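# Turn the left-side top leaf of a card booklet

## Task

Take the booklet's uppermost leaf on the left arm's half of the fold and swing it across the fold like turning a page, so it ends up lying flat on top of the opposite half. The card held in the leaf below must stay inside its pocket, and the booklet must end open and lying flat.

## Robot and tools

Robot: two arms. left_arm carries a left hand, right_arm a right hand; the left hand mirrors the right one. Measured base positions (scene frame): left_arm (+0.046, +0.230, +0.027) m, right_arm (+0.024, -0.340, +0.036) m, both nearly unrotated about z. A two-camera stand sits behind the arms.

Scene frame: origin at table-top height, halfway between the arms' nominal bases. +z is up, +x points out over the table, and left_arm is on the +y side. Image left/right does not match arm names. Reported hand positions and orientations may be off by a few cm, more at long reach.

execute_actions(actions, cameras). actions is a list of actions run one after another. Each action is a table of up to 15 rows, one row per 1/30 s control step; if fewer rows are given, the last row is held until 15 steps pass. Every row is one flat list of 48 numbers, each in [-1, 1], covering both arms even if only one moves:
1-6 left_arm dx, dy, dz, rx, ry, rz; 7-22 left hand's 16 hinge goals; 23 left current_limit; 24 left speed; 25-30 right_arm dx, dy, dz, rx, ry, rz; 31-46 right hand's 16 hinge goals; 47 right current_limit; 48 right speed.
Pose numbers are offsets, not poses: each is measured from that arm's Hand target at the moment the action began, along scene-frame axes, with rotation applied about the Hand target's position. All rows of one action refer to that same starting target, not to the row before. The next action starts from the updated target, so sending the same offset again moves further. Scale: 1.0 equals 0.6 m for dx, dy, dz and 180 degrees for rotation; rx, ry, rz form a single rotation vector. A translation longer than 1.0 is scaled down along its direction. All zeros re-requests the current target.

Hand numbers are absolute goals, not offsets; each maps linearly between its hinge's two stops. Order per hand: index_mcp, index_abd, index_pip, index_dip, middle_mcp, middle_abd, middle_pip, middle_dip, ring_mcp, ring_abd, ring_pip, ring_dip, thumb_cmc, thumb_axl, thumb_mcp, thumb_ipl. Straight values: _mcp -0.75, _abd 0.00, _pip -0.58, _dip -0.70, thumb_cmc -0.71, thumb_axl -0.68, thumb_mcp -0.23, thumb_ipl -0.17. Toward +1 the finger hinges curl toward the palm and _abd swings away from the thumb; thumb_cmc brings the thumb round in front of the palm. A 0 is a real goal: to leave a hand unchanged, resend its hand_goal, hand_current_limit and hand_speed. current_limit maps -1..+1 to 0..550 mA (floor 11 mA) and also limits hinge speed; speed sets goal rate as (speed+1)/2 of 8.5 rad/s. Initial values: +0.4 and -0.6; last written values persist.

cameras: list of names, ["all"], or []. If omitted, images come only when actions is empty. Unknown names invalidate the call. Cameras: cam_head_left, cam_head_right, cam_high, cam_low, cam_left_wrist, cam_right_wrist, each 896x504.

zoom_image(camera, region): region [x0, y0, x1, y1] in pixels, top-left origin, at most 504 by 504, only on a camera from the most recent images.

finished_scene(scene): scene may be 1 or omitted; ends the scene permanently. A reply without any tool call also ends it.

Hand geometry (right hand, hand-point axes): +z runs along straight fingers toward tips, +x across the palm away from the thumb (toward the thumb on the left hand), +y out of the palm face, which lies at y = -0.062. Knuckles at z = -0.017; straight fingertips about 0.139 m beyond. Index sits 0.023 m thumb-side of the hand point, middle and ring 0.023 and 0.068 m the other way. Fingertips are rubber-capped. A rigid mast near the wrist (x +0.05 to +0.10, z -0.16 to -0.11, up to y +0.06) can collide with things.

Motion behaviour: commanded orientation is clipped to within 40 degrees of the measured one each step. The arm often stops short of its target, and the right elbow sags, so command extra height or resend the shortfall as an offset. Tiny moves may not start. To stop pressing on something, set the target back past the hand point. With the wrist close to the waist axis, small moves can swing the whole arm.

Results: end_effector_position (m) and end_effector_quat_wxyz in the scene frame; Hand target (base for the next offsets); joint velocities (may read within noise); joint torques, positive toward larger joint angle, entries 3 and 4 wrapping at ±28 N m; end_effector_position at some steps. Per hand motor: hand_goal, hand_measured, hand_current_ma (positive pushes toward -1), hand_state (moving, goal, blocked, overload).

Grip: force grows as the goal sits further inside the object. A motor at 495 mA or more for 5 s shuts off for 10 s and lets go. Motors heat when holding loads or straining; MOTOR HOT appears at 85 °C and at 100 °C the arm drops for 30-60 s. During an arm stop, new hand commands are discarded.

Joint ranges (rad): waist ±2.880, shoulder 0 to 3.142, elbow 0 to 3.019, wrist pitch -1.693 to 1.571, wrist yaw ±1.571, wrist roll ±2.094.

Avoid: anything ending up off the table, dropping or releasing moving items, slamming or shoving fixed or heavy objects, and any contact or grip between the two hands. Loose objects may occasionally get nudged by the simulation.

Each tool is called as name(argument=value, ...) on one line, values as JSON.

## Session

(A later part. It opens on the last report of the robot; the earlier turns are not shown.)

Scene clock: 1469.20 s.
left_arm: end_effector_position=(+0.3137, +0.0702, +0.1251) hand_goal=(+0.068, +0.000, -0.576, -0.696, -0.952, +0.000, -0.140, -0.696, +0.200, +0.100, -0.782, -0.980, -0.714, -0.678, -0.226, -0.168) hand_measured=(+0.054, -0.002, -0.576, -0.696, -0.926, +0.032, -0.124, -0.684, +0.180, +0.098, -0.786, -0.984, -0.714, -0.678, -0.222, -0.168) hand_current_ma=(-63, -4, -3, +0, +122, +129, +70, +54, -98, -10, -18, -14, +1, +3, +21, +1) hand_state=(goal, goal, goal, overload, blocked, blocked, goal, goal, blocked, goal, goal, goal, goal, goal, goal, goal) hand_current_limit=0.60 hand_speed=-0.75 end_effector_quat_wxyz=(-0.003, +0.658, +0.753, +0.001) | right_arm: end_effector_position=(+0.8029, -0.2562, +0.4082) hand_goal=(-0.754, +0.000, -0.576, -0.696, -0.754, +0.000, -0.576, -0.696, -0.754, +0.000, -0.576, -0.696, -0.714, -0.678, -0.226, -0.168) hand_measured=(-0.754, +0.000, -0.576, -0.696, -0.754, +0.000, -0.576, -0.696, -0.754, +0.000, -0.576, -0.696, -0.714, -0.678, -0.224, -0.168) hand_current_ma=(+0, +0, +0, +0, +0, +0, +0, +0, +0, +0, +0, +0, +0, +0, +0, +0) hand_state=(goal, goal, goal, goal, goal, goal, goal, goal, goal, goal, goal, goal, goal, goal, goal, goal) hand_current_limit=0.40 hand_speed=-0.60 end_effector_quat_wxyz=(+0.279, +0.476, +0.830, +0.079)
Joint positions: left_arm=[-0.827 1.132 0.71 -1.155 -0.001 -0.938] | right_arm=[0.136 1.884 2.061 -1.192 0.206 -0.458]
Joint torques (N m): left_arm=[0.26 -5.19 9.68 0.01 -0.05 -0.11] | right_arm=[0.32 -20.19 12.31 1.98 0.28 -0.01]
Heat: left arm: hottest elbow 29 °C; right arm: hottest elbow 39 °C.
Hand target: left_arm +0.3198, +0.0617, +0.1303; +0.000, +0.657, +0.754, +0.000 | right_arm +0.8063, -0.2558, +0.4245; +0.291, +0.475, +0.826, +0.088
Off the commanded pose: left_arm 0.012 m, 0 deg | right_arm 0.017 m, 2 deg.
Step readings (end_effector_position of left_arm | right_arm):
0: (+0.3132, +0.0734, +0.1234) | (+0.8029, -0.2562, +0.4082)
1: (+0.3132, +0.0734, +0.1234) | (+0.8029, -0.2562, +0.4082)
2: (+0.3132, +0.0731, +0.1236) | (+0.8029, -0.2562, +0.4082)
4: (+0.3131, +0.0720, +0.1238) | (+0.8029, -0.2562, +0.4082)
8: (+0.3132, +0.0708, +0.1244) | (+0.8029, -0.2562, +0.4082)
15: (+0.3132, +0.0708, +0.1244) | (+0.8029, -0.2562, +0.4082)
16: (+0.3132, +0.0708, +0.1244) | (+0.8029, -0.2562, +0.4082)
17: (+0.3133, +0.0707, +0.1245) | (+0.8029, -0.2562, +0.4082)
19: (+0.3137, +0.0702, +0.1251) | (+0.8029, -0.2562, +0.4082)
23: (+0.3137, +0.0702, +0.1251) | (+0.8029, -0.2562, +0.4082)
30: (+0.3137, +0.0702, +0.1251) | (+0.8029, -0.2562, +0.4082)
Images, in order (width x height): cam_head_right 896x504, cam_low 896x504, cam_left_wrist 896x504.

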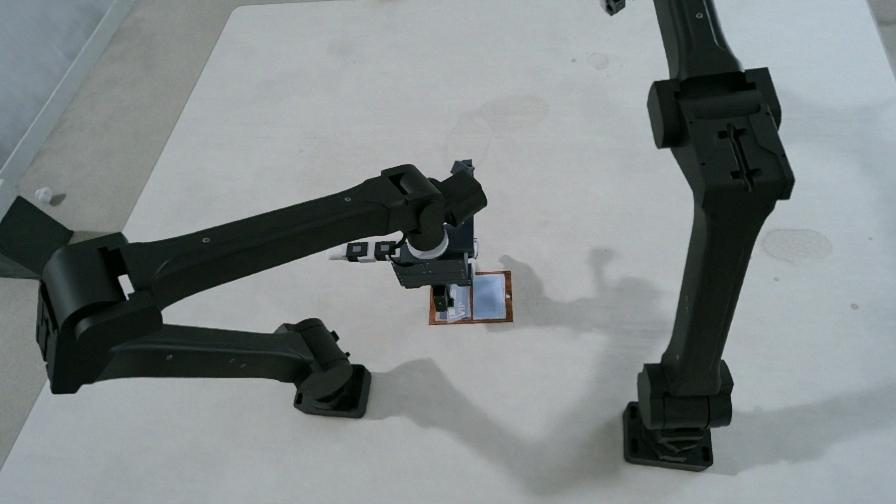

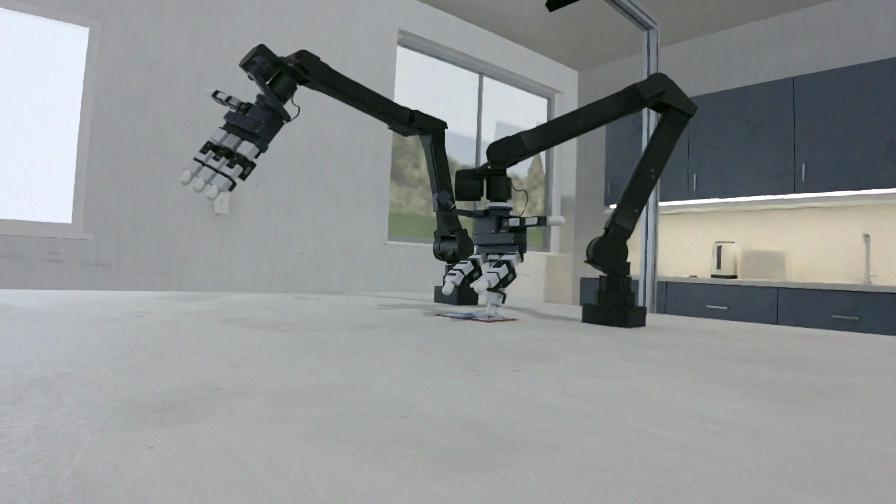

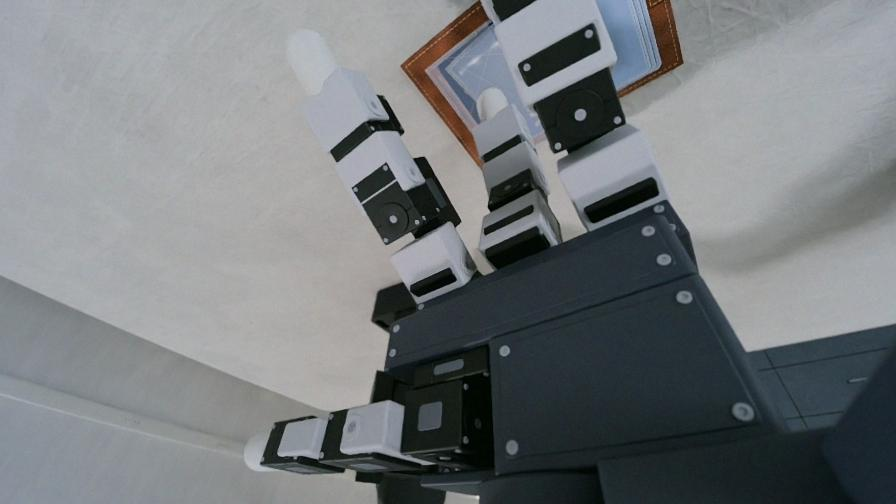

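execute_actions(actions=[[[0,0,0,0,0,0,0.068,0,-0.576,-0.696,-0.952,0.0,-0.14,-0.696,-0.479,0.05,-0.6,-0.98,-0.714,-0.678,-0.226,-0.168,0.6,-0.75,0,0,0,0,0,0,-0.754,0,-0.576,-0.696,-0.754,0,-0.576,-0.696,-0.754,0,-0.576,-0.696,-0.714,-0.678,-0.226,-0.168,0.4,-0.6]],[[0,0,0,0,0,0,0.068,0,-0.576,-0.696,-0.952,0.0,-0.15,-0.696,-0.479,0.05,-0.781,-0.98,-0.714,-0.678,-0.226,-0.168,0.6,-0.6,0,0,0,0,0,0,-0.754,0,-0.576,-0.696,-0.754,0,-0.576,-0.696,-0.754,0,-0.576,-0.696,-0.714,-0.678,-0.226,-0.168,0.4,-0.6]],[[0,0,-0.03,0,0,0,0.068,0,-0.576,-0.696,-0.952,0.0,-0.15,-0.696,-0.479,0.05,-0.781,-0.98,-0.714,-0.678,-0.226,-0.168,0.7,-0.6,0,0,0,0,0,0,-0.754,0,-0.576,-0.696,-0.754,0,-0.576,-0.696,-0.754,0,-0.576,-0.696,-0.714,-0.678,-0.226,-0.168,0.4,-0.6]]], cameras=["cam_left_wrist","cam_low","cam_head_right"])

zoom_image(camera="cam_low", region=[440, 270, 550, 335])

zoom_image(camera="cam_left_wrist", region=[400, 0, 640, 160])

Scene clock: 1486.10 s.
left_arm: end_effector_position=(+0.3180, +0.0674, +0.1262) hand_goal=(+0.068, +0.000, -0.576, -0.696, -0.952, +0.000, -0.150, -0.696, -0.480, +0.050, -0.782, -0.980, -0.714, -0.678, -0.226, -0.168) hand_measured=(+0.054, -0.002, -0.576, -0.696, -0.960, -0.014, -0.136, -0.688, -0.456, +0.018, -0.780, -0.980, -0.714, -0.678, -0.222, -0.168) hand_current_ma=(-63, -4, -3, +0, -34, -51, +64, +35, +118, -127, +12, -1, +0, +3, +21, +1) hand_state=(goal, goal, goal, overload, goal, goal, goal, goal, blocked, blocked, goal, goal, goal, goal, goal, goal) hand_current_limit=0.70 hand_speed=-0.60 end_effector_quat_wxyz=(+0.007, +0.656, +0.755, +0.002) | right_arm: end_effector_position=(+0.8029, -0.2562, +0.4082) hand_goal=(-0.754, +0.000, -0.576, -0.696, -0.754, +0.000, -0.576, -0.696, -0.754, +0.000, -0.576, -0.696, -0.714, -0.678, -0.226, -0.168) hand_measured=(-0.754, +0.000, -0.576, -0.696, -0.754, +0.000, -0.576, -0.696, -0.754, +0.000, -0.576, -0.696, -0.714, -0.678, -0.224, -0.168) hand_current_ma=(+0, +0, +0, +0, +0, +0, +0, +0, +0, +0, +0, +0, +0, +0, +0, +0) hand_state=(goal, goal, goal, goal, goal, goal, goal, goal, goal, goal, goal, goal, goal, goal, goal, goal) hand_current_limit=0.40 hand_speed=-0.60 end_effector_quat_wxyz=(+0.279, +0.476, +0.830, +0.079)
Joint positions: left_arm=[-0.827 1.134 0.712 -1.136 -0.006 -0.943] | right_arm=[0.136 1.884 2.061 -1.192 0.206 -0.458]
Joint torques (N m): left_arm=[0.26 -3.02 6.82 1.33 0.19 -0.05] | right_arm=[0.32 -20.19 12.33 1.96 0.28 0]
Heat: left arm: hottest elbow 29 °C; right arm: hottest elbow 39 °C.
Hand target: left_arm +0.3198, +0.0617, +0.1124; +0.000, +0.656, +0.754, +0.000 | right_arm +0.8063, -0.2558, +0.4245; +0.291, +0.475, +0.826, +0.088
Off the commanded pose: left_arm 0.015 m, 1 deg | right_arm 0.017 m, 2 deg.
Step readings (end_effector_position of left_arm | right_arm):
0: (+0.3137, +0.0702, +0.1251) | (+0.8029, -0.2562, +0.4082)
1: (+0.3137, +0.0702, +0.1251) | (+0.8029, -0.2562, +0.4082)
2: (+0.3137, +0.0702, +0.1251) | (+0.8029, -0.2562, +0.4082)
4: (+0.3137, +0.0702, +0.1251) | (+0.8029, -0.2562, +0.4082)
8: (+0.3137, +0.0702, +0.1251) | (+0.8029, -0.2562, +0.4082)
15: (+0.3137, +0.0702, +0.1251) | (+0.8029, -0.2562, +0.4082)
16: (+0.3137, +0.0702, +0.1251) | (+0.8029, -0.2562, +0.4082)
17: (+0.3137, +0.0702, +0.1251) | (+0.8029, -0.2562, +0.4082)
19: (+0.3137, +0.0702, +0.1251) | (+0.8029, -0.2562, +0.4082)
23: (+0.3143, +0.0699, +0.1259) | (+0.8029, -0.2562, +0.4082)
30: (+0.3143, +0.0699, +0.1259) | (+0.8029, -0.2562, +0.4082)
31: (+0.3143, +0.0700, +0.1258) | (+0.8029, -0.2562, +0.4082)
32: (+0.3150, +0.0692, +0.1258) | (+0.8029, -0.2562, +0.4082)
34: (+0.3162, +0.0684, +0.1258) | (+0.8029, -0.2562, +0.4082)
38: (+0.3176, +0.0675, +0.1261) | (+0.8029, -0.2562, +0.4082)
45: (+0.3180, +0.0673, +0.1262) | (+0.8029, -0.2562, +0.4082)
Images, in order (width x height): cam_head_right 896x504, cam_low 896x504, cam_left_wrist 896x504.

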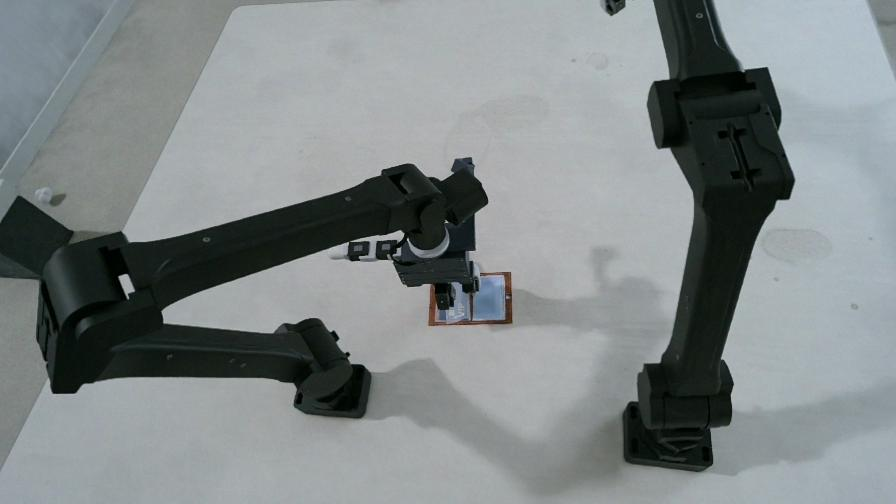

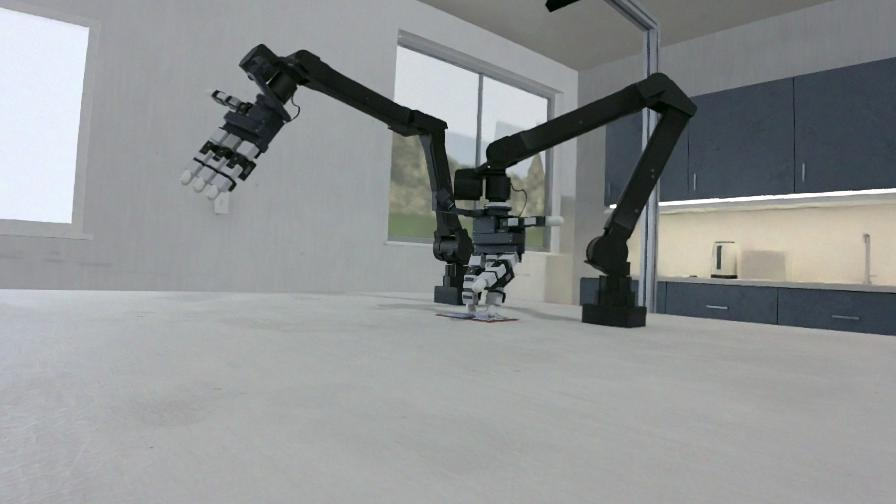

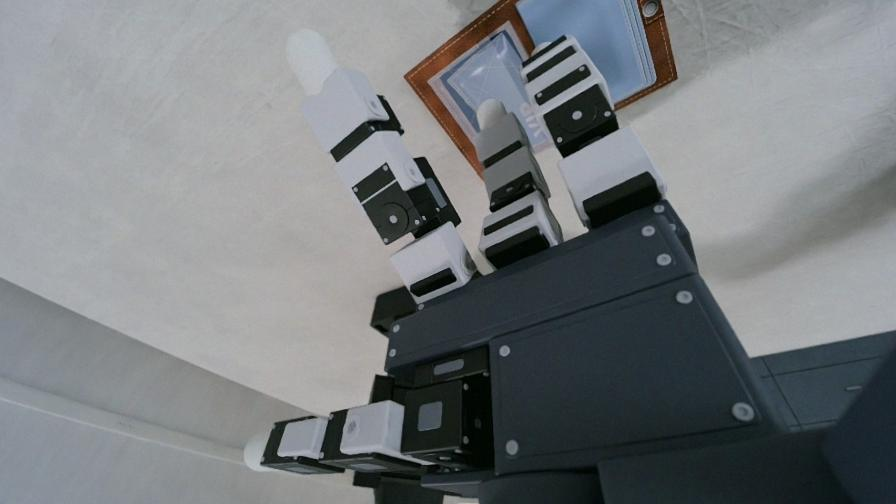

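Scaled by 4.582 from the camera's 896x504 image, which has a finer 1280x720 frame.

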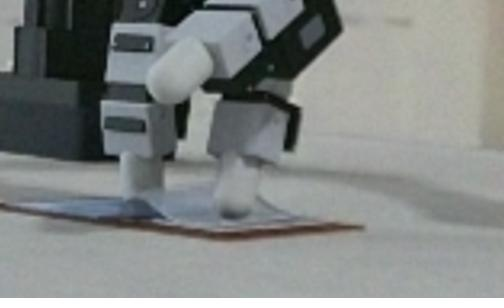

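Scaled by 2.100 from the camera's 896x504 image, which has a finer 1280x720 frame.

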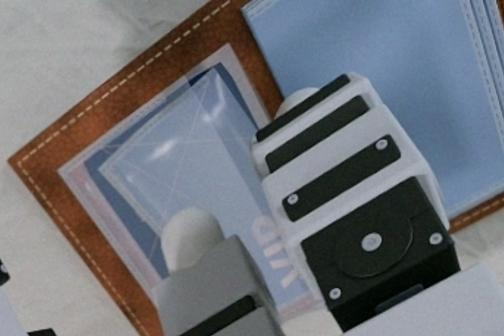

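execute_actions(actions=[[[0,0,0,0,0,0,0.068,0,-0.576,-0.696,-0.952,0.1,-0.15,-0.696,-0.479,0.05,-0.781,-0.98,-0.714,-0.678,-0.226,-0.168,0.7,-0.6,0,0,0,0,0,0,-0.754,0,-0.576,-0.696,-0.754,0,-0.576,-0.696,-0.754,0,-0.576,-0.696,-0.714,-0.678,-0.226,-0.168,0.4,-0.6]],[[0,0,0,0,0,0,0.068,0,-0.576,-0.696,-0.95,0.2,-0.155,-0.696,-0.479,0.05,-0.781,-0.98,-0.714,-0.678,-0.226,-0.168,0.7,-0.6,0,0,0,0,0,0,-0.754,0,-0.576,-0.696,-0.754,0,-0.576,-0.696,-0.754,0,-0.576,-0.696,-0.714,-0.678,-0.226,-0.168,0.4,-0.6]]], cameras=["cam_left_wrist","cam_low","cam_head_right"])

zoom_image(camera="cam_low", region=[440, 270, 550, 335])

zoom_image(camera="cam_left_wrist", region=[400, 0, 640, 160])

zoom_image(camera="cam_head_right", region=[390, 250, 530, 340])

Scene clock: 1497.33 s.
left_arm: end_effector_position=(+0.3188, +0.0670, +0.1263) hand_goal=(+0.068, +0.000, -0.576, -0.696, -0.950, +0.200, -0.156, -0.696, -0.480, +0.050, -0.782, -0.980, -0.714, -0.678, -0.226, -0.168) hand_measured=(+0.054, -0.002, -0.576, -0.696, -0.960, +0.024, -0.134, -0.688, -0.456, +0.044, -0.780, -0.980, -0.714, -0.678, -0.222, -0.168) hand_current_ma=(-63, -4, -3, +0, -41, -468, +99, +35, +109, -23, +11, -2, +0, +3, +21, +1) hand_state=(goal, goal, goal, overload, goal, blocked, blocked, goal, blocked, goal, goal, goal, goal, goal, goal, goal) hand_current_limit=0.70 hand_speed=-0.60 end_effector_quat_wxyz=(+0.008, +0.656, +0.755, +0.003) | right_arm: end_effector_position=(+0.8029, -0.2562, +0.4082) hand_goal=(-0.754, +0.000, -0.576, -0.696, -0.754, +0.000, -0.576, -0.696, -0.754, +0.000, -0.576, -0.696, -0.714, -0.678, -0.226, -0.168) hand_measured=(-0.754, +0.000, -0.576, -0.696, -0.754, +0.000, -0.576, -0.696, -0.754, +0.000, -0.576, -0.696, -0.714, -0.678, -0.224, -0.168) hand_current_ma=(+0, +0, +0, +0, +0, +0, +0, +0, +0, +0, +0, +0, +0, +0, +0, +0) hand_state=(goal, goal, goal, goal, goal, goal, goal, goal, goal, goal, goal, goal, goal, goal, goal, goal) hand_current_limit=0.40 hand_speed=-0.60 end_effector_quat_wxyz=(+0.279, +0.476, +0.830, +0.079)
Joint positions: left_arm=[-0.827 1.135 0.712 -1.132 -0.008 -0.943] | right_arm=[0.136 1.884 2.061 -1.192 0.206 -0.458]
Joint torques (N m): left_arm=[0.32 -3.19 6.76 1.18 0.24 -0.05] | right_arm=[0.32 -20.13 12.33 1.98 0.28 -0.01]
Heat: left arm: hottest elbow 28 °C; right arm: hottest elbow 39 °C.
Hand target: left_arm +0.3198, +0.0616, +0.1123; +0.000, +0.656, +0.754, +0.000 | right_arm +0.8063, -0.2558, +0.4245; +0.291, +0.475, +0.826, +0.088
Off the commanded pose: left_arm 0.015 m, 1 deg | right_arm 0.017 m, 2 deg.
Step readings (end_effector_position of left_arm | right_arm):
0: (+0.3180, +0.0674, +0.1261) | (+0.8029, -0.2562, +0.4082)
1: (+0.3180, +0.0674, +0.1261) | (+0.8029, -0.2562, +0.4082)
2: (+0.3182, +0.0673, +0.1262) | (+0.8029, -0.2562, +0.4082)
4: (+0.3186, +0.0671, +0.1263) | (+0.8029, -0.2562, +0.4082)
8: (+0.3187, +0.0669, +0.1262) | (+0.8029, -0.2562, +0.4082)
15: (+0.3187, +0.0669, +0.1262) | (+0.8029, -0.2562, +0.4082)
16: (+0.3187, +0.0669, +0.1262) | (+0.8029, -0.2562, +0.4082)
17: (+0.3188, +0.0670, +0.1263) | (+0.8029, -0.2562, +0.4082)
19: (+0.3188, +0.0670, +0.1263) | (+0.8029, -0.2562, +0.4082)
23: (+0.3188, +0.0670, +0.1263) | (+0.8029, -0.2562, +0.4082)
30: (+0.3188, +0.0670, +0.1263) | (+0.8029, -0.2562, +0.4082)
Images, in order (width x height): cam_head_right 896x504, cam_low 896x504, cam_left_wrist 896x504.

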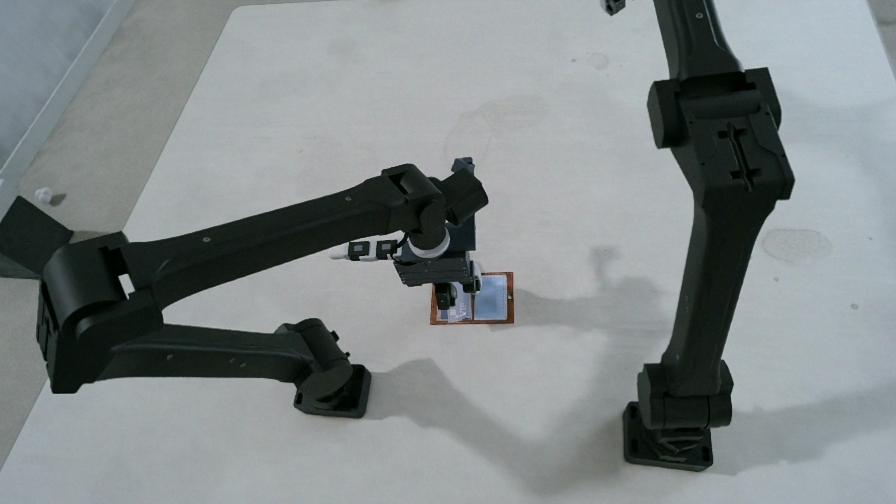

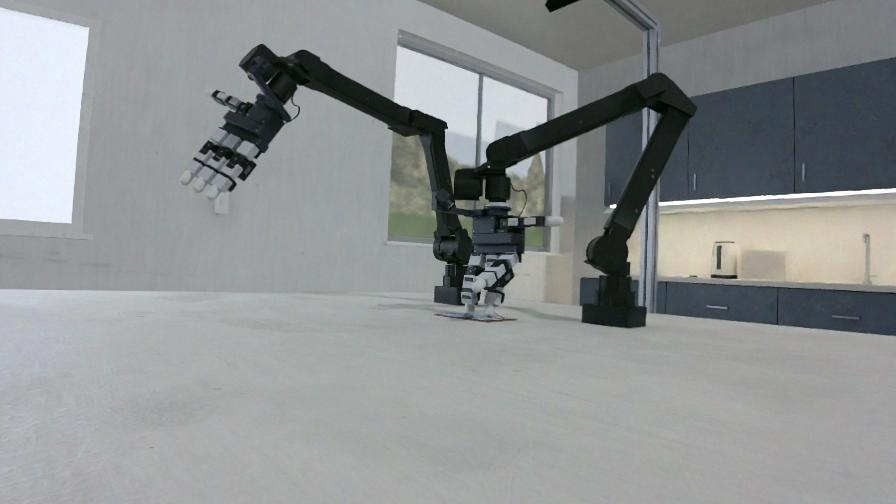

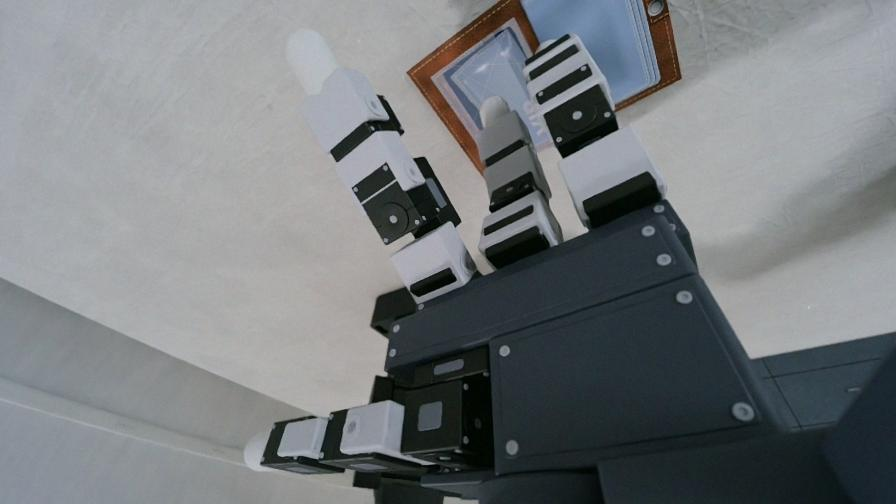

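Scaled by 4.582 from the camera's 896x504 image, which has a finer 1280x720 frame.

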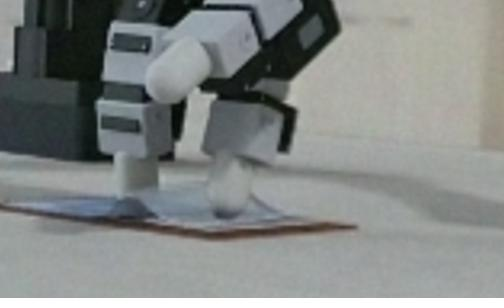

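Scaled by 2.100 from the camera's 896x504 image, which has a finer 1280x720 frame.

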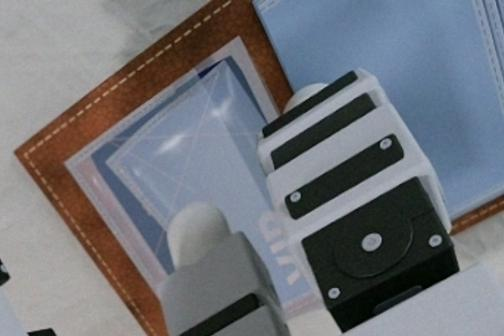

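Scaled by 3.600 from the camera's 896x504 image, which has a finer 1280x720 frame.

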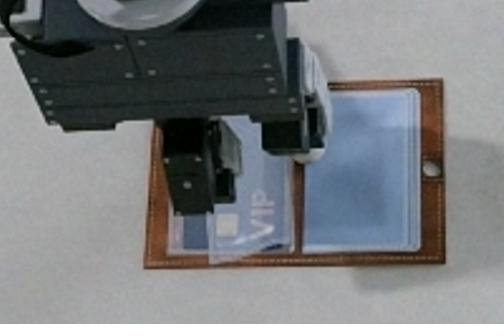

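execute_actions(actions=[[[0,0,0,0,0,0,0.068,0,-0.576,-0.696,-0.964,0.2,-0.125,-0.696,-0.479,0.05,-0.8,-0.98,-0.714,-0.678,-0.226,-0.168,0.7,-0.6,0,0,0,0,0,0,-0.754,0,-0.576,-0.696,-0.754,0,-0.576,-0.696,-0.754,0,-0.576,-0.696,-0.714,-0.678,-0.226,-0.168,0.4,-0.6]],[[0,0,0,0,0,0,0.068,0,-0.576,-0.696,-0.97,0.2,-0.11,-0.696,-0.479,0.05,-0.82,-0.98,-0.714,-0.678,-0.226,-0.168,0.7,-0.6,0,0,0,0,0,0,-0.754,0,-0.576,-0.696,-0.754,0,-0.576,-0.696,-0.754,0,-0.576,-0.696,-0.714,-0.678,-0.226,-0.168,0.4,-0.6]]], cameras=["cam_left_wrist","cam_low"])

zoom_image(camera="cam_low", region=[440, 270, 550, 335])

zoom_image(camera="cam_left_wrist", region=[400, 0, 640, 160])

Scene clock: 1506.93 s.
left_arm: end_effector_position=(+0.3219, +0.0639, +0.1257) hand_goal=(+0.068, +0.000, -0.576, -0.696, -0.970, +0.200, -0.110, -0.696, -0.480, +0.050, -0.820, -0.980, -0.714, -0.678, -0.226, -0.168) hand_measured=(+0.054, -0.002, -0.576, -0.696, -0.972, +0.182, -0.106, -0.692, -0.454, +0.038, -0.818, -0.984, -0.714, -0.678, -0.222, -0.168) hand_current_ma=(-63, -4, -3, +0, -5, -68, +19, +14, +128, -48, +10, -21, +0, +3, +21, +1) hand_state=(goal, goal, goal, overload, goal, goal, goal, goal, blocked, goal, goal, goal, goal, goal, goal, goal) hand_current_limit=0.70 hand_speed=-0.60 end_effector_quat_wxyz=(+0.015, +0.656, +0.755, +0.003) | right_arm: end_effector_position=(+0.8029, -0.2562, +0.4082) hand_goal=(-0.754, +0.000, -0.576, -0.696, -0.754, +0.000, -0.576, -0.696, -0.754, +0.000, -0.576, -0.696, -0.714, -0.678, -0.226, -0.168) hand_measured=(-0.754, +0.000, -0.576, -0.696, -0.754, +0.000, -0.576, -0.696, -0.754, +0.000, -0.576, -0.696, -0.714, -0.678, -0.224, -0.168) hand_current_ma=(+0, +0, +0, +0, +0, +0, +0, +0, +0, +0, +0, +0, +0, +0, +0, +0) hand_state=(goal, goal, goal, goal, goal, goal, goal, goal, goal, goal, goal, goal, goal, goal, goal, goal) hand_current_limit=0.40 hand_speed=-0.60 end_effector_quat_wxyz=(+0.279, +0.476, +0.830, +0.079)
Joint positions: left_arm=[-0.827 1.139 0.712 -1.114 -0.008 -0.943] | right_arm=[0.136 1.884 2.061 -1.192 0.206 -0.458]
Joint torques (N m): left_arm=[0.32 -3.55 6.87 0.59 0.24 -0.06] | right_arm=[0.32 -20.13 12.33 1.96 0.28 0]
Heat: left arm: hottest elbow 27 °C; right arm: hottest elbow 39 °C.
Hand target: left_arm +0.3198, +0.0617, +0.1124; +0.001, +0.656, +0.754, +0.000 | right_arm +0.8063, -0.2558, +0.4245; +0.291, +0.475, +0.826, +0.088
Off the commanded pose: left_arm 0.014 m, 2 deg | right_arm 0.017 m, 2 deg.
Step readings (end_effector_position of left_arm | right_arm):
0: (+0.3188, +0.0670, +0.1263) | (+0.8029, -0.2562, +0.4082)
1: (+0.3188, +0.0671, +0.1263) | (+0.8029, -0.2562, +0.4082)
2: (+0.3190, +0.0669, +0.1262) | (+0.8029, -0.2562, +0.4082)
4: (+0.3194, +0.0665, +0.1261) | (+0.8029, -0.2562, +0.4082)
8: (+0.3195, +0.0663, +0.1261) | (+0.8029, -0.2562, +0.4082)
15: (+0.3195, +0.0663, +0.1261) | (+0.8029, -0.2562, +0.4082)
16: (+0.3196, +0.0663, +0.1261) | (+0.8029, -0.2562, +0.4082)
17: (+0.3199, +0.0660, +0.1261) | (+0.8029, -0.2562, +0.4082)
19: (+0.3207, +0.0652, +0.1258) | (+0.8029, -0.2562, +0.4082)
23: (+0.3218, +0.0640, +0.1257) | (+0.8029, -0.2562, +0.4082)
30: (+0.3219, +0.0639, +0.1257) | (+0.8029, -0.2562, +0.4082)
Images, in order (width x height): cam_low 896x504, cam_left_wrist 896x504.

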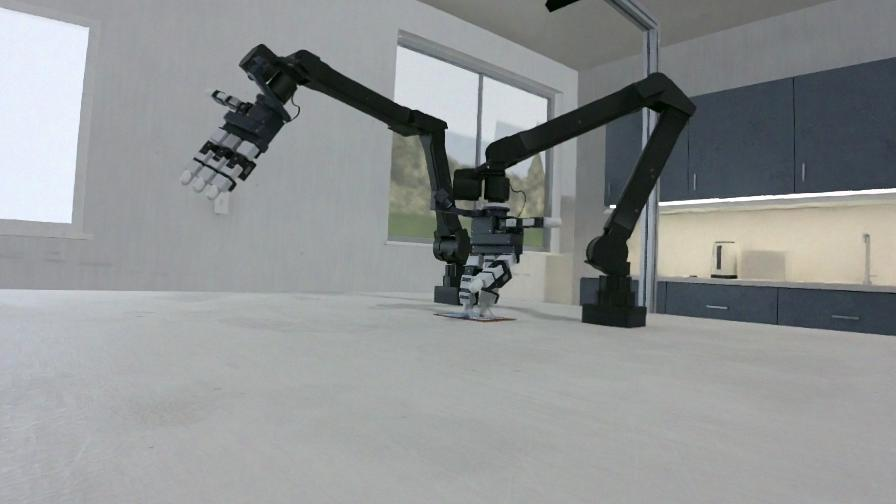

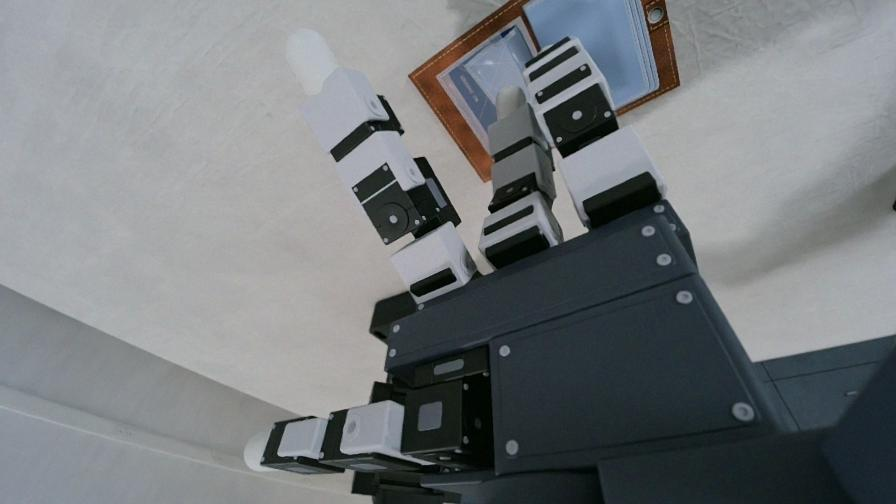

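Scaled by 4.582 from the camera's 896x504 image, which has a finer 1280x720 frame.

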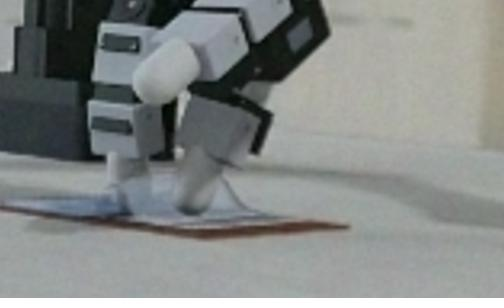

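Scaled by 2.100 from the camera's 896x504 image, which has a finer 1280x720 frame.

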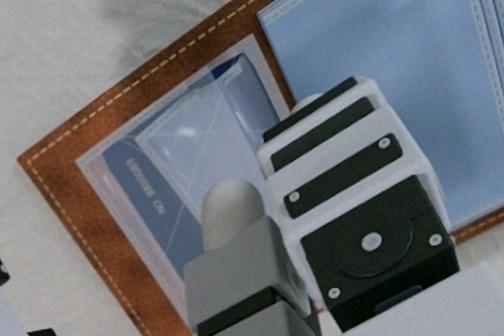

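execute_actions(actions=[[[0,0,0.015,0,0,0,0.068,0,-0.576,-0.696,-0.965,0.2,-0.125,-0.696,0.2,0.1,-0.781,-0.98,-0.714,-0.678,-0.226,-0.168,0.6,-0.6,0,0,0,0,0,0,-0.754,0,-0.576,-0.696,-0.754,0,-0.576,-0.696,-0.754,0,-0.576,-0.696,-0.714,-0.678,-0.226,-0.168,0.4,-0.6]],[[0,0,0.01,0,0,0,0.068,0,-0.576,-0.696,-0.955,0.1,-0.14,-0.696,0.2,0.1,-0.781,-0.98,-0.714,-0.678,-0.226,-0.168,0.6,-0.75,0,0,0,0,0,0,-0.754,0,-0.576,-0.696,-0.754,0,-0.576,-0.696,-0.754,0,-0.576,-0.696,-0.714,-0.678,-0.226,-0.168,0.4,-0.6]],[[0,0,0,0,0,0,0.068,0,-0.576,-0.696,-0.955,0.0,-0.14,-0.696,0.2,0.1,-0.781,-0.98,-0.714,-0.678,-0.226,-0.168,0.6,-0.75,0,0,0,0,0,0,-0.754,0,-0.576,-0.696,-0.754,0,-0.576,-0.696,-0.754,0,-0.576,-0.696,-0.714,-0.678,-0.226,-0.168,0.4,-0.6]]], cameras=["cam_left_wrist","cam_low","cam_head_right"])

zoom_image(camera="cam_low", region=[440, 270, 550, 335])

zoom_image(camera="cam_left_wrist", region=[400, 0, 640, 160])

zoom_image(camera="cam_head_right", region=[390, 250, 530, 340])

Scene clock: 1524.40 s.
left_arm: end_effector_position=(+0.3194, +0.0635, +0.1249) hand_goal=(+0.068, +0.000, -0.576, -0.696, -0.956, +0.000, -0.140, -0.696, +0.200, +0.100, -0.782, -0.980, -0.714, -0.678, -0.226, -0.168) hand_measured=(+0.054, -0.002, -0.576, -0.696, -0.940, +0.052, -0.108, -0.688, +0.178, +0.096, -0.786, -0.984, -0.714, -0.678, -0.222, -0.168) hand_current_ma=(-63, -4, -3, +0, +73, +210, +142, +34, -99, -12, -18, -14, +1, +3, +21, +1) hand_state=(goal, goal, goal, overload, goal, blocked, blocked, goal, blocked, goal, goal, goal, goal, goal, goal, goal) hand_current_limit=0.60 hand_speed=-0.75 end_effector_quat_wxyz=(+0.009, +0.656, +0.754, -0.002) | right_arm: end_effector_position=(+0.8029, -0.2562, +0.4082) hand_goal=(-0.754, +0.000, -0.576, -0.696, -0.754, +0.000, -0.576, -0.696, -0.754, +0.000, -0.576, -0.696, -0.714, -0.678, -0.226, -0.168) hand_measured=(-0.754, +0.000, -0.576, -0.696, -0.754, +0.000, -0.576, -0.696, -0.754, +0.000, -0.576, -0.696, -0.714, -0.678, -0.224, -0.168) hand_current_ma=(+0, +0, +0, +0, +0, +0, +0, +0, +0, +0, +0, +0, +0, +0, +0, +0) hand_state=(goal, goal, goal, goal, goal, goal, goal, goal, goal, goal, goal, goal, goal, goal, goal, goal) hand_current_limit=0.40 hand_speed=-0.60 end_effector_quat_wxyz=(+0.279, +0.476, +0.830, +0.079)
Joint positions: left_arm=[-0.828 1.143 0.716 -1.126 0.002 -0.943] | right_arm=[0.136 1.884 2.061 -1.192 0.206 -0.458]
Joint torques (N m): left_arm=[0.56 -5.6 8.77 -0.64 -0.15 -0.03] | right_arm=[0.32 -20.19 12.33 1.96 0.28 0]
Heat: left arm: hottest elbow 27 °C; right arm: hottest elbow 39 °C.
Hand target: left_arm +0.3198, +0.0617, +0.1272; +0.000, +0.656, +0.754, +0.000 | right_arm +0.8063, -0.2558, +0.4245; +0.291, +0.475, +0.826, +0.088
Off the commanded pose: left_arm 0.003 m, 1 deg | right_arm 0.017 m, 2 deg.
Step readings (end_effector_position of left_arm | right_arm):
0: (+0.3219, +0.0639, +0.1257) | (+0.8029, -0.2562, +0.4082)
1: (+0.3218, +0.0639, +0.1256) | (+0.8029, -0.2562, +0.4082)
2: (+0.3216, +0.0637, +0.1255) | (+0.8029, -0.2562, +0.4082)
4: (+0.3210, +0.0631, +0.1246) | (+0.8029, -0.2562, +0.4082)
8: (+0.3208, +0.0632, +0.1241) | (+0.8029, -0.2562, +0.4082)
15: (+0.3207, +0.0634, +0.1241) | (+0.8029, -0.2562, +0.4082)
16: (+0.3207, +0.0634, +0.1241) | (+0.8029, -0.2562, +0.4082)
17: (+0.3204, +0.0635, +0.1240) | (+0.8029, -0.2562, +0.4082)
19: (+0.3200, +0.0633, +0.1240) | (+0.8029, -0.2562, +0.4082)
23: (+0.3193, +0.0637, +0.1240) | (+0.8029, -0.2562, +0.4082)
30: (+0.3190, +0.0641, +0.1241) | (+0.8029, -0.2562, +0.4082)
31: (+0.3190, +0.0641, +0.1241) | (+0.8029, -0.2562, +0.4082)
32: (+0.3192, +0.0638, +0.1244) | (+0.8029, -0.2562, +0.4082)
34: (+0.3195, +0.0633, +0.1249) | (+0.8029, -0.2562, +0.4082)
38: (+0.3194, +0.0635, +0.1249) | (+0.8029, -0.2562, +0.4082)
45: (+0.3194, +0.0635, +0.1249) | (+0.8029, -0.2562, +0.4082)
Images, in order (width x height): cam_head_right 896x504, cam_low 896x504, cam_left_wrist 896x504.

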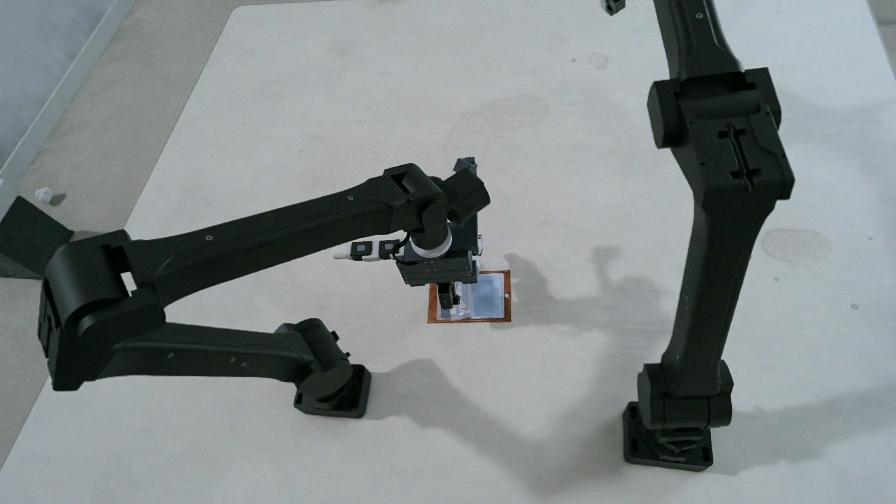

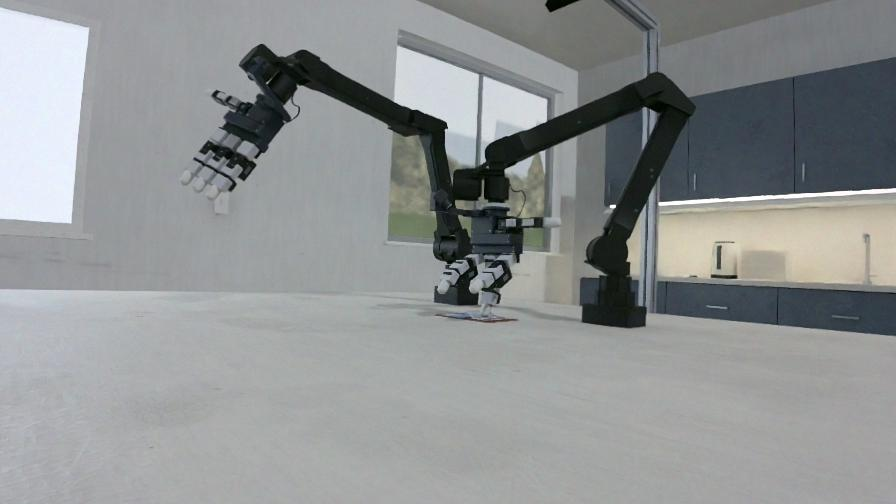

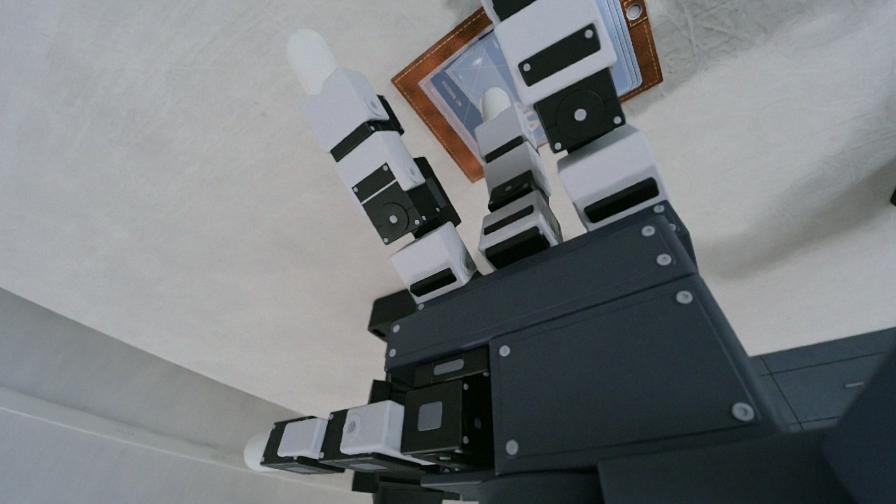

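Scaled by 4.582 from the camera's 896x504 image, which has a finer 1280x720 frame.

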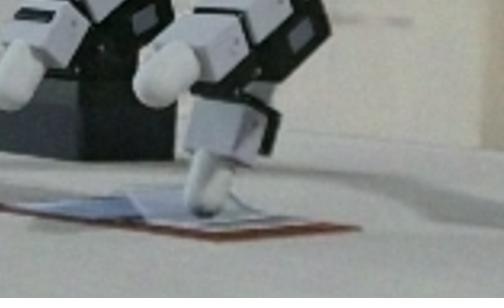

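Scaled by 2.100 from the camera's 896x504 image, which has a finer 1280x720 frame.

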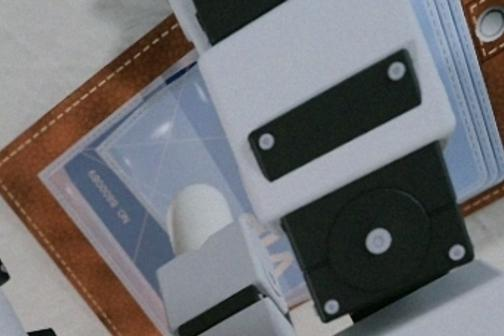

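Scaled by 3.600 from the camera's 896x504 image, which has a finer 1280x720 frame.

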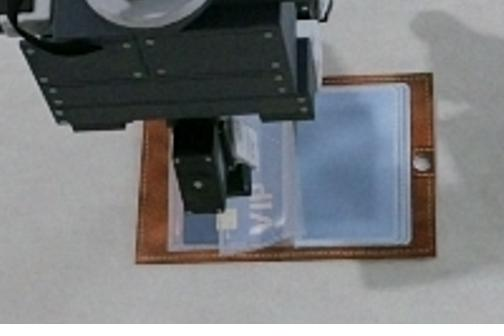

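execute_actions(actions=[[[0,0,0,0,0,0,0.068,0,-0.576,-0.696,-0.955,0.0,-0.14,-0.696,-0.479,0.08,-0.6,-0.98,-0.714,-0.678,-0.226,-0.168,0.6,-0.75,0,0,0,0,0,0,-0.754,0,-0.576,-0.696,-0.754,0,-0.576,-0.696,-0.754,0,-0.576,-0.696,-0.714,-0.678,-0.226,-0.168,0.4,-0.6]],[[0,0,0,0,0,0,0.068,0,-0.576,-0.696,-0.955,0.0,-0.14,-0.696,-0.479,0.08,-0.781,-0.98,-0.714,-0.678,-0.226,-0.168,0.6,-0.6,0,0,0,0,0,0,-0.754,0,-0.576,-0.696,-0.754,0,-0.576,-0.696,-0.754,0,-0.576,-0.696,-0.714,-0.678,-0.226,-0.168,0.4,-0.6]],[[0,0,-0.025,0,0,0,0.068,0,-0.576,-0.696,-0.96,0.0,-0.13,-0.696,-0.479,0.08,-0.781,-0.98,-0.714,-0.678,-0.226,-0.168,0.7,-0.6,0,0,0,0,0,0,-0.754,0,-0.576,-0.696,-0.754,0,-0.576,-0.696,-0.754,0,-0.576,-0.696,-0.714,-0.678,-0.226,-0.168,0.4,-0.6]],[[0,0,0,0,0,0,0.068,0,-0.576,-0.696,-0.96,0.15,-0.13,-0.696,-0.49,0.08,-0.79,-0.98,-0.714,-0.678,-0.226,-0.168,0.7,-0.6,0,0,0,0,0,0,-0.754,0,-0.576,-0.696,-0.754,0,-0.576,-0.696,-0.754,0,-0.576,-0.696,-0.714,-0.678,-0.226,-0.168,0.4,-0.6]]], cameras=["cam_left_wrist","cam_low","cam_head_right"])

zoom_image(camera="cam_low", region=[440, 270, 550, 335])

zoom_image(camera="cam_left_wrist", region=[400, 0, 640, 160])

zoom_image(camera="cam_head_right", region=[390, 250, 530, 340])

Scene clock: 1544.90 s.
left_arm: end_effector_position=(+0.3224, +0.0621, +0.1260) hand_goal=(+0.068, +0.000, -0.576, -0.696, -0.960, +0.150, -0.130, -0.696, -0.490, +0.080, -0.790, -0.980, -0.714, -0.678, -0.226, -0.168) hand_measured=(+0.054, -0.002, -0.576, -0.696, -0.960, +0.074, -0.110, -0.688, -0.466, +0.092, -0.784, -0.980, -0.714, -0.678, -0.222, -0.168) hand_current_ma=(-63, -4, -3, +0, +4, -309, +86, +34, +112, +41, +29, +1, +1, +3, +21, +1) hand_state=(goal, goal, goal, overload, goal, blocked, goal, goal, blocked, goal, goal, goal, goal, goal, goal, goal) hand_current_limit=0.70 hand_speed=-0.60 end_effector_quat_wxyz=(+0.015, +0.656, +0.754, +0.001) | right_arm: end_effector_position=(+0.8029, -0.2562, +0.4082) hand_goal=(-0.754, +0.000, -0.576, -0.696, -0.754, +0.000, -0.576, -0.696, -0.754, +0.000, -0.576, -0.696, -0.714, -0.678, -0.226, -0.168) hand_measured=(-0.754, +0.000, -0.576, -0.696, -0.754, +0.000, -0.576, -0.696, -0.754, +0.000, -0.576, -0.696, -0.714, -0.678, -0.224, -0.168) hand_current_ma=(+0, +0, +0, +0, +0, +0, +0, +0, +0, +0, +0, +0, +0, +0, +0, +0) hand_state=(goal, goal, goal, goal, goal, goal, goal, goal, goal, goal, goal, goal, goal, goal, goal, goal) hand_current_limit=0.40 hand_speed=-0.60 end_effector_quat_wxyz=(+0.279, +0.476, +0.830, +0.079)
Joint positions: left_arm=[-0.828 1.143 0.716 -1.115 -0.005 -0.943] | right_arm=[0.136 1.884 2.061 -1.192 0.206 -0.458]
Joint torques (N m): left_arm=[0.44 -3.84 6.48 0.59 0.15 -0.05] | right_arm=[0.32 -20.19 12.33 1.96 0.28 -0.01]
Heat: left arm: hottest elbow 27 °C; right arm: hottest elbow 40 °C.
Hand target: left_arm +0.3198, +0.0617, +0.1123; +0.000, +0.657, +0.754, +0.000 | right_arm +0.8063, -0.2558, +0.4245; +0.291, +0.475, +0.826, +0.088
Off the commanded pose: left_arm 0.014 m, 2 deg | right_arm 0.017 m, 2 deg.
Step readings (end_effector_position of left_arm | right_arm):
0: (+0.3194, +0.0635, +0.1249) | (+0.8029, -0.2562, +0.4082)
1: (+0.3194, +0.0635, +0.1249) | (+0.8029, -0.2562, +0.4082)
2: (+0.3194, +0.0635, +0.1249) | (+0.8029, -0.2562, +0.4082)
4: (+0.3194, +0.0635, +0.1249) | (+0.8029, -0.2562, +0.4082)
8: (+0.3194, +0.0635, +0.1249) | (+0.8029, -0.2562, +0.4082)
15: (+0.3194, +0.0635, +0.1249) | (+0.8029, -0.2562, +0.4082)
16: (+0.3194, +0.0635, +0.1249) | (+0.8029, -0.2562, +0.4082)
17: (+0.3194, +0.0635, +0.1249) | (+0.8029, -0.2562, +0.4082)
19: (+0.3194, +0.0635, +0.1249) | (+0.8029, -0.2562, +0.4082)
23: (+0.3197, +0.0633, +0.1252) | (+0.8029, -0.2562, +0.4082)
30: (+0.3197, +0.0633, +0.1252) | (+0.8029, -0.2562, +0.4082)
31: (+0.3197, +0.0633, +0.1252) | (+0.8029, -0.2562, +0.4082)
32: (+0.3197, +0.0633, +0.1252) | (+0.8029, -0.2562, +0.4082)
34: (+0.3202, +0.0628, +0.1253) | (+0.8029, -0.2562, +0.4082)
38: (+0.3214, +0.0617, +0.1255) | (+0.8029, -0.2562, +0.4082)
45: (+0.3217, +0.0614, +0.1256) | (+0.8029, -0.2562, +0.4082)
46: (+0.3217, +0.0615, +0.1256) | (+0.8029, -0.2562, +0.4082)
47: (+0.3220, +0.0618, +0.1258) | (+0.8029, -0.2562, +0.4082)
49: (+0.3223, +0.0620, +0.1260) | (+0.8029, -0.2562, +0.4082)
53: (+0.3224, +0.0621, +0.1260) | (+0.8029, -0.2562, +0.4082)
60: (+0.3224, +0.0621, +0.1260) | (+0.8029, -0.2562, +0.4082)
Images, in order (width x height): cam_head_right 896x504, cam_low 896x504, cam_left_wrist 896x504.

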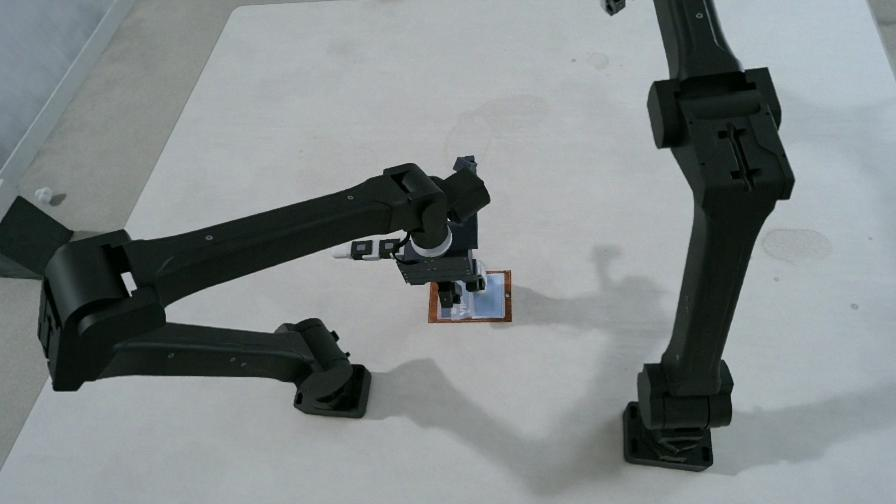

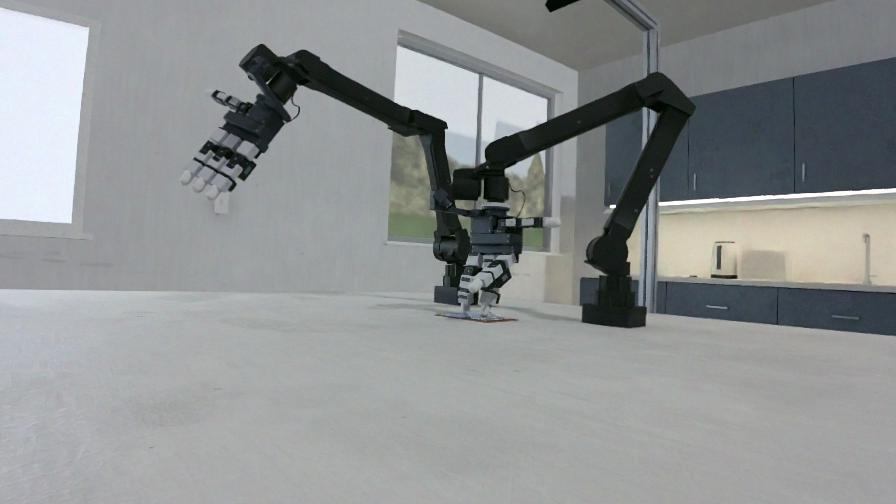

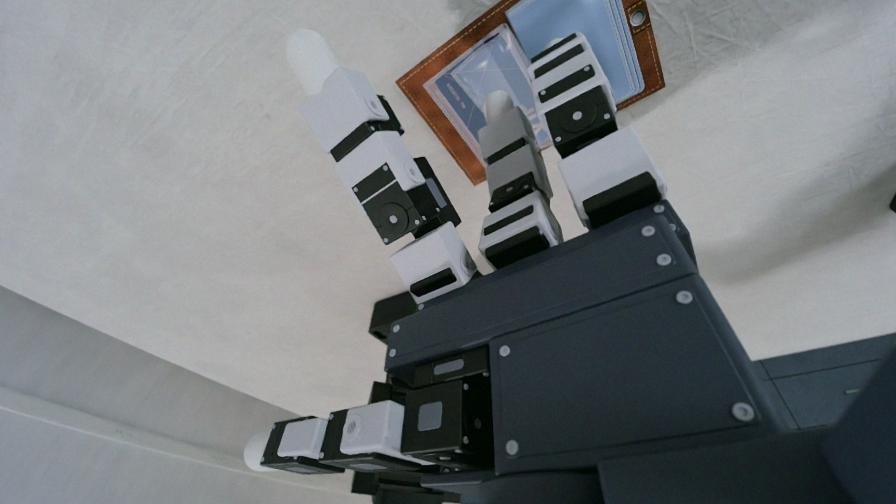

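Scaled by 4.582 from the camera's 896x504 image, which has a finer 1280x720 frame.

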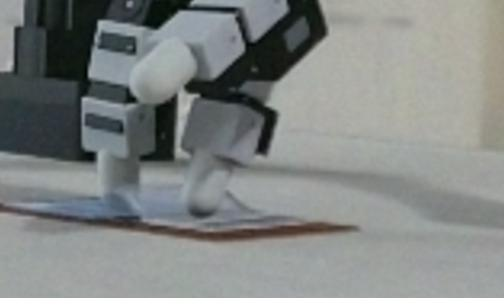

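Scaled by 2.100 from the camera's 896x504 image, which has a finer 1280x720 frame.

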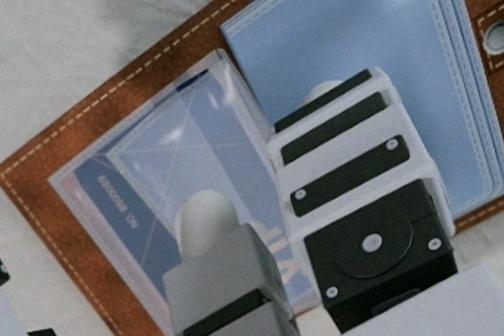

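Scaled by 3.600 from the camera's 896x504 image, which has a finer 1280x720 frame.

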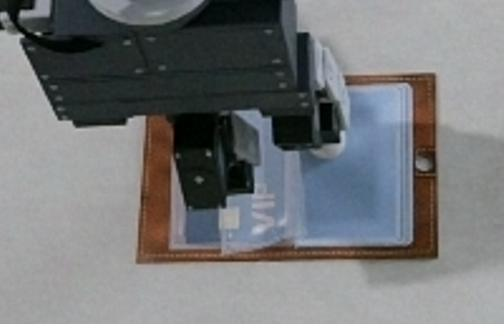

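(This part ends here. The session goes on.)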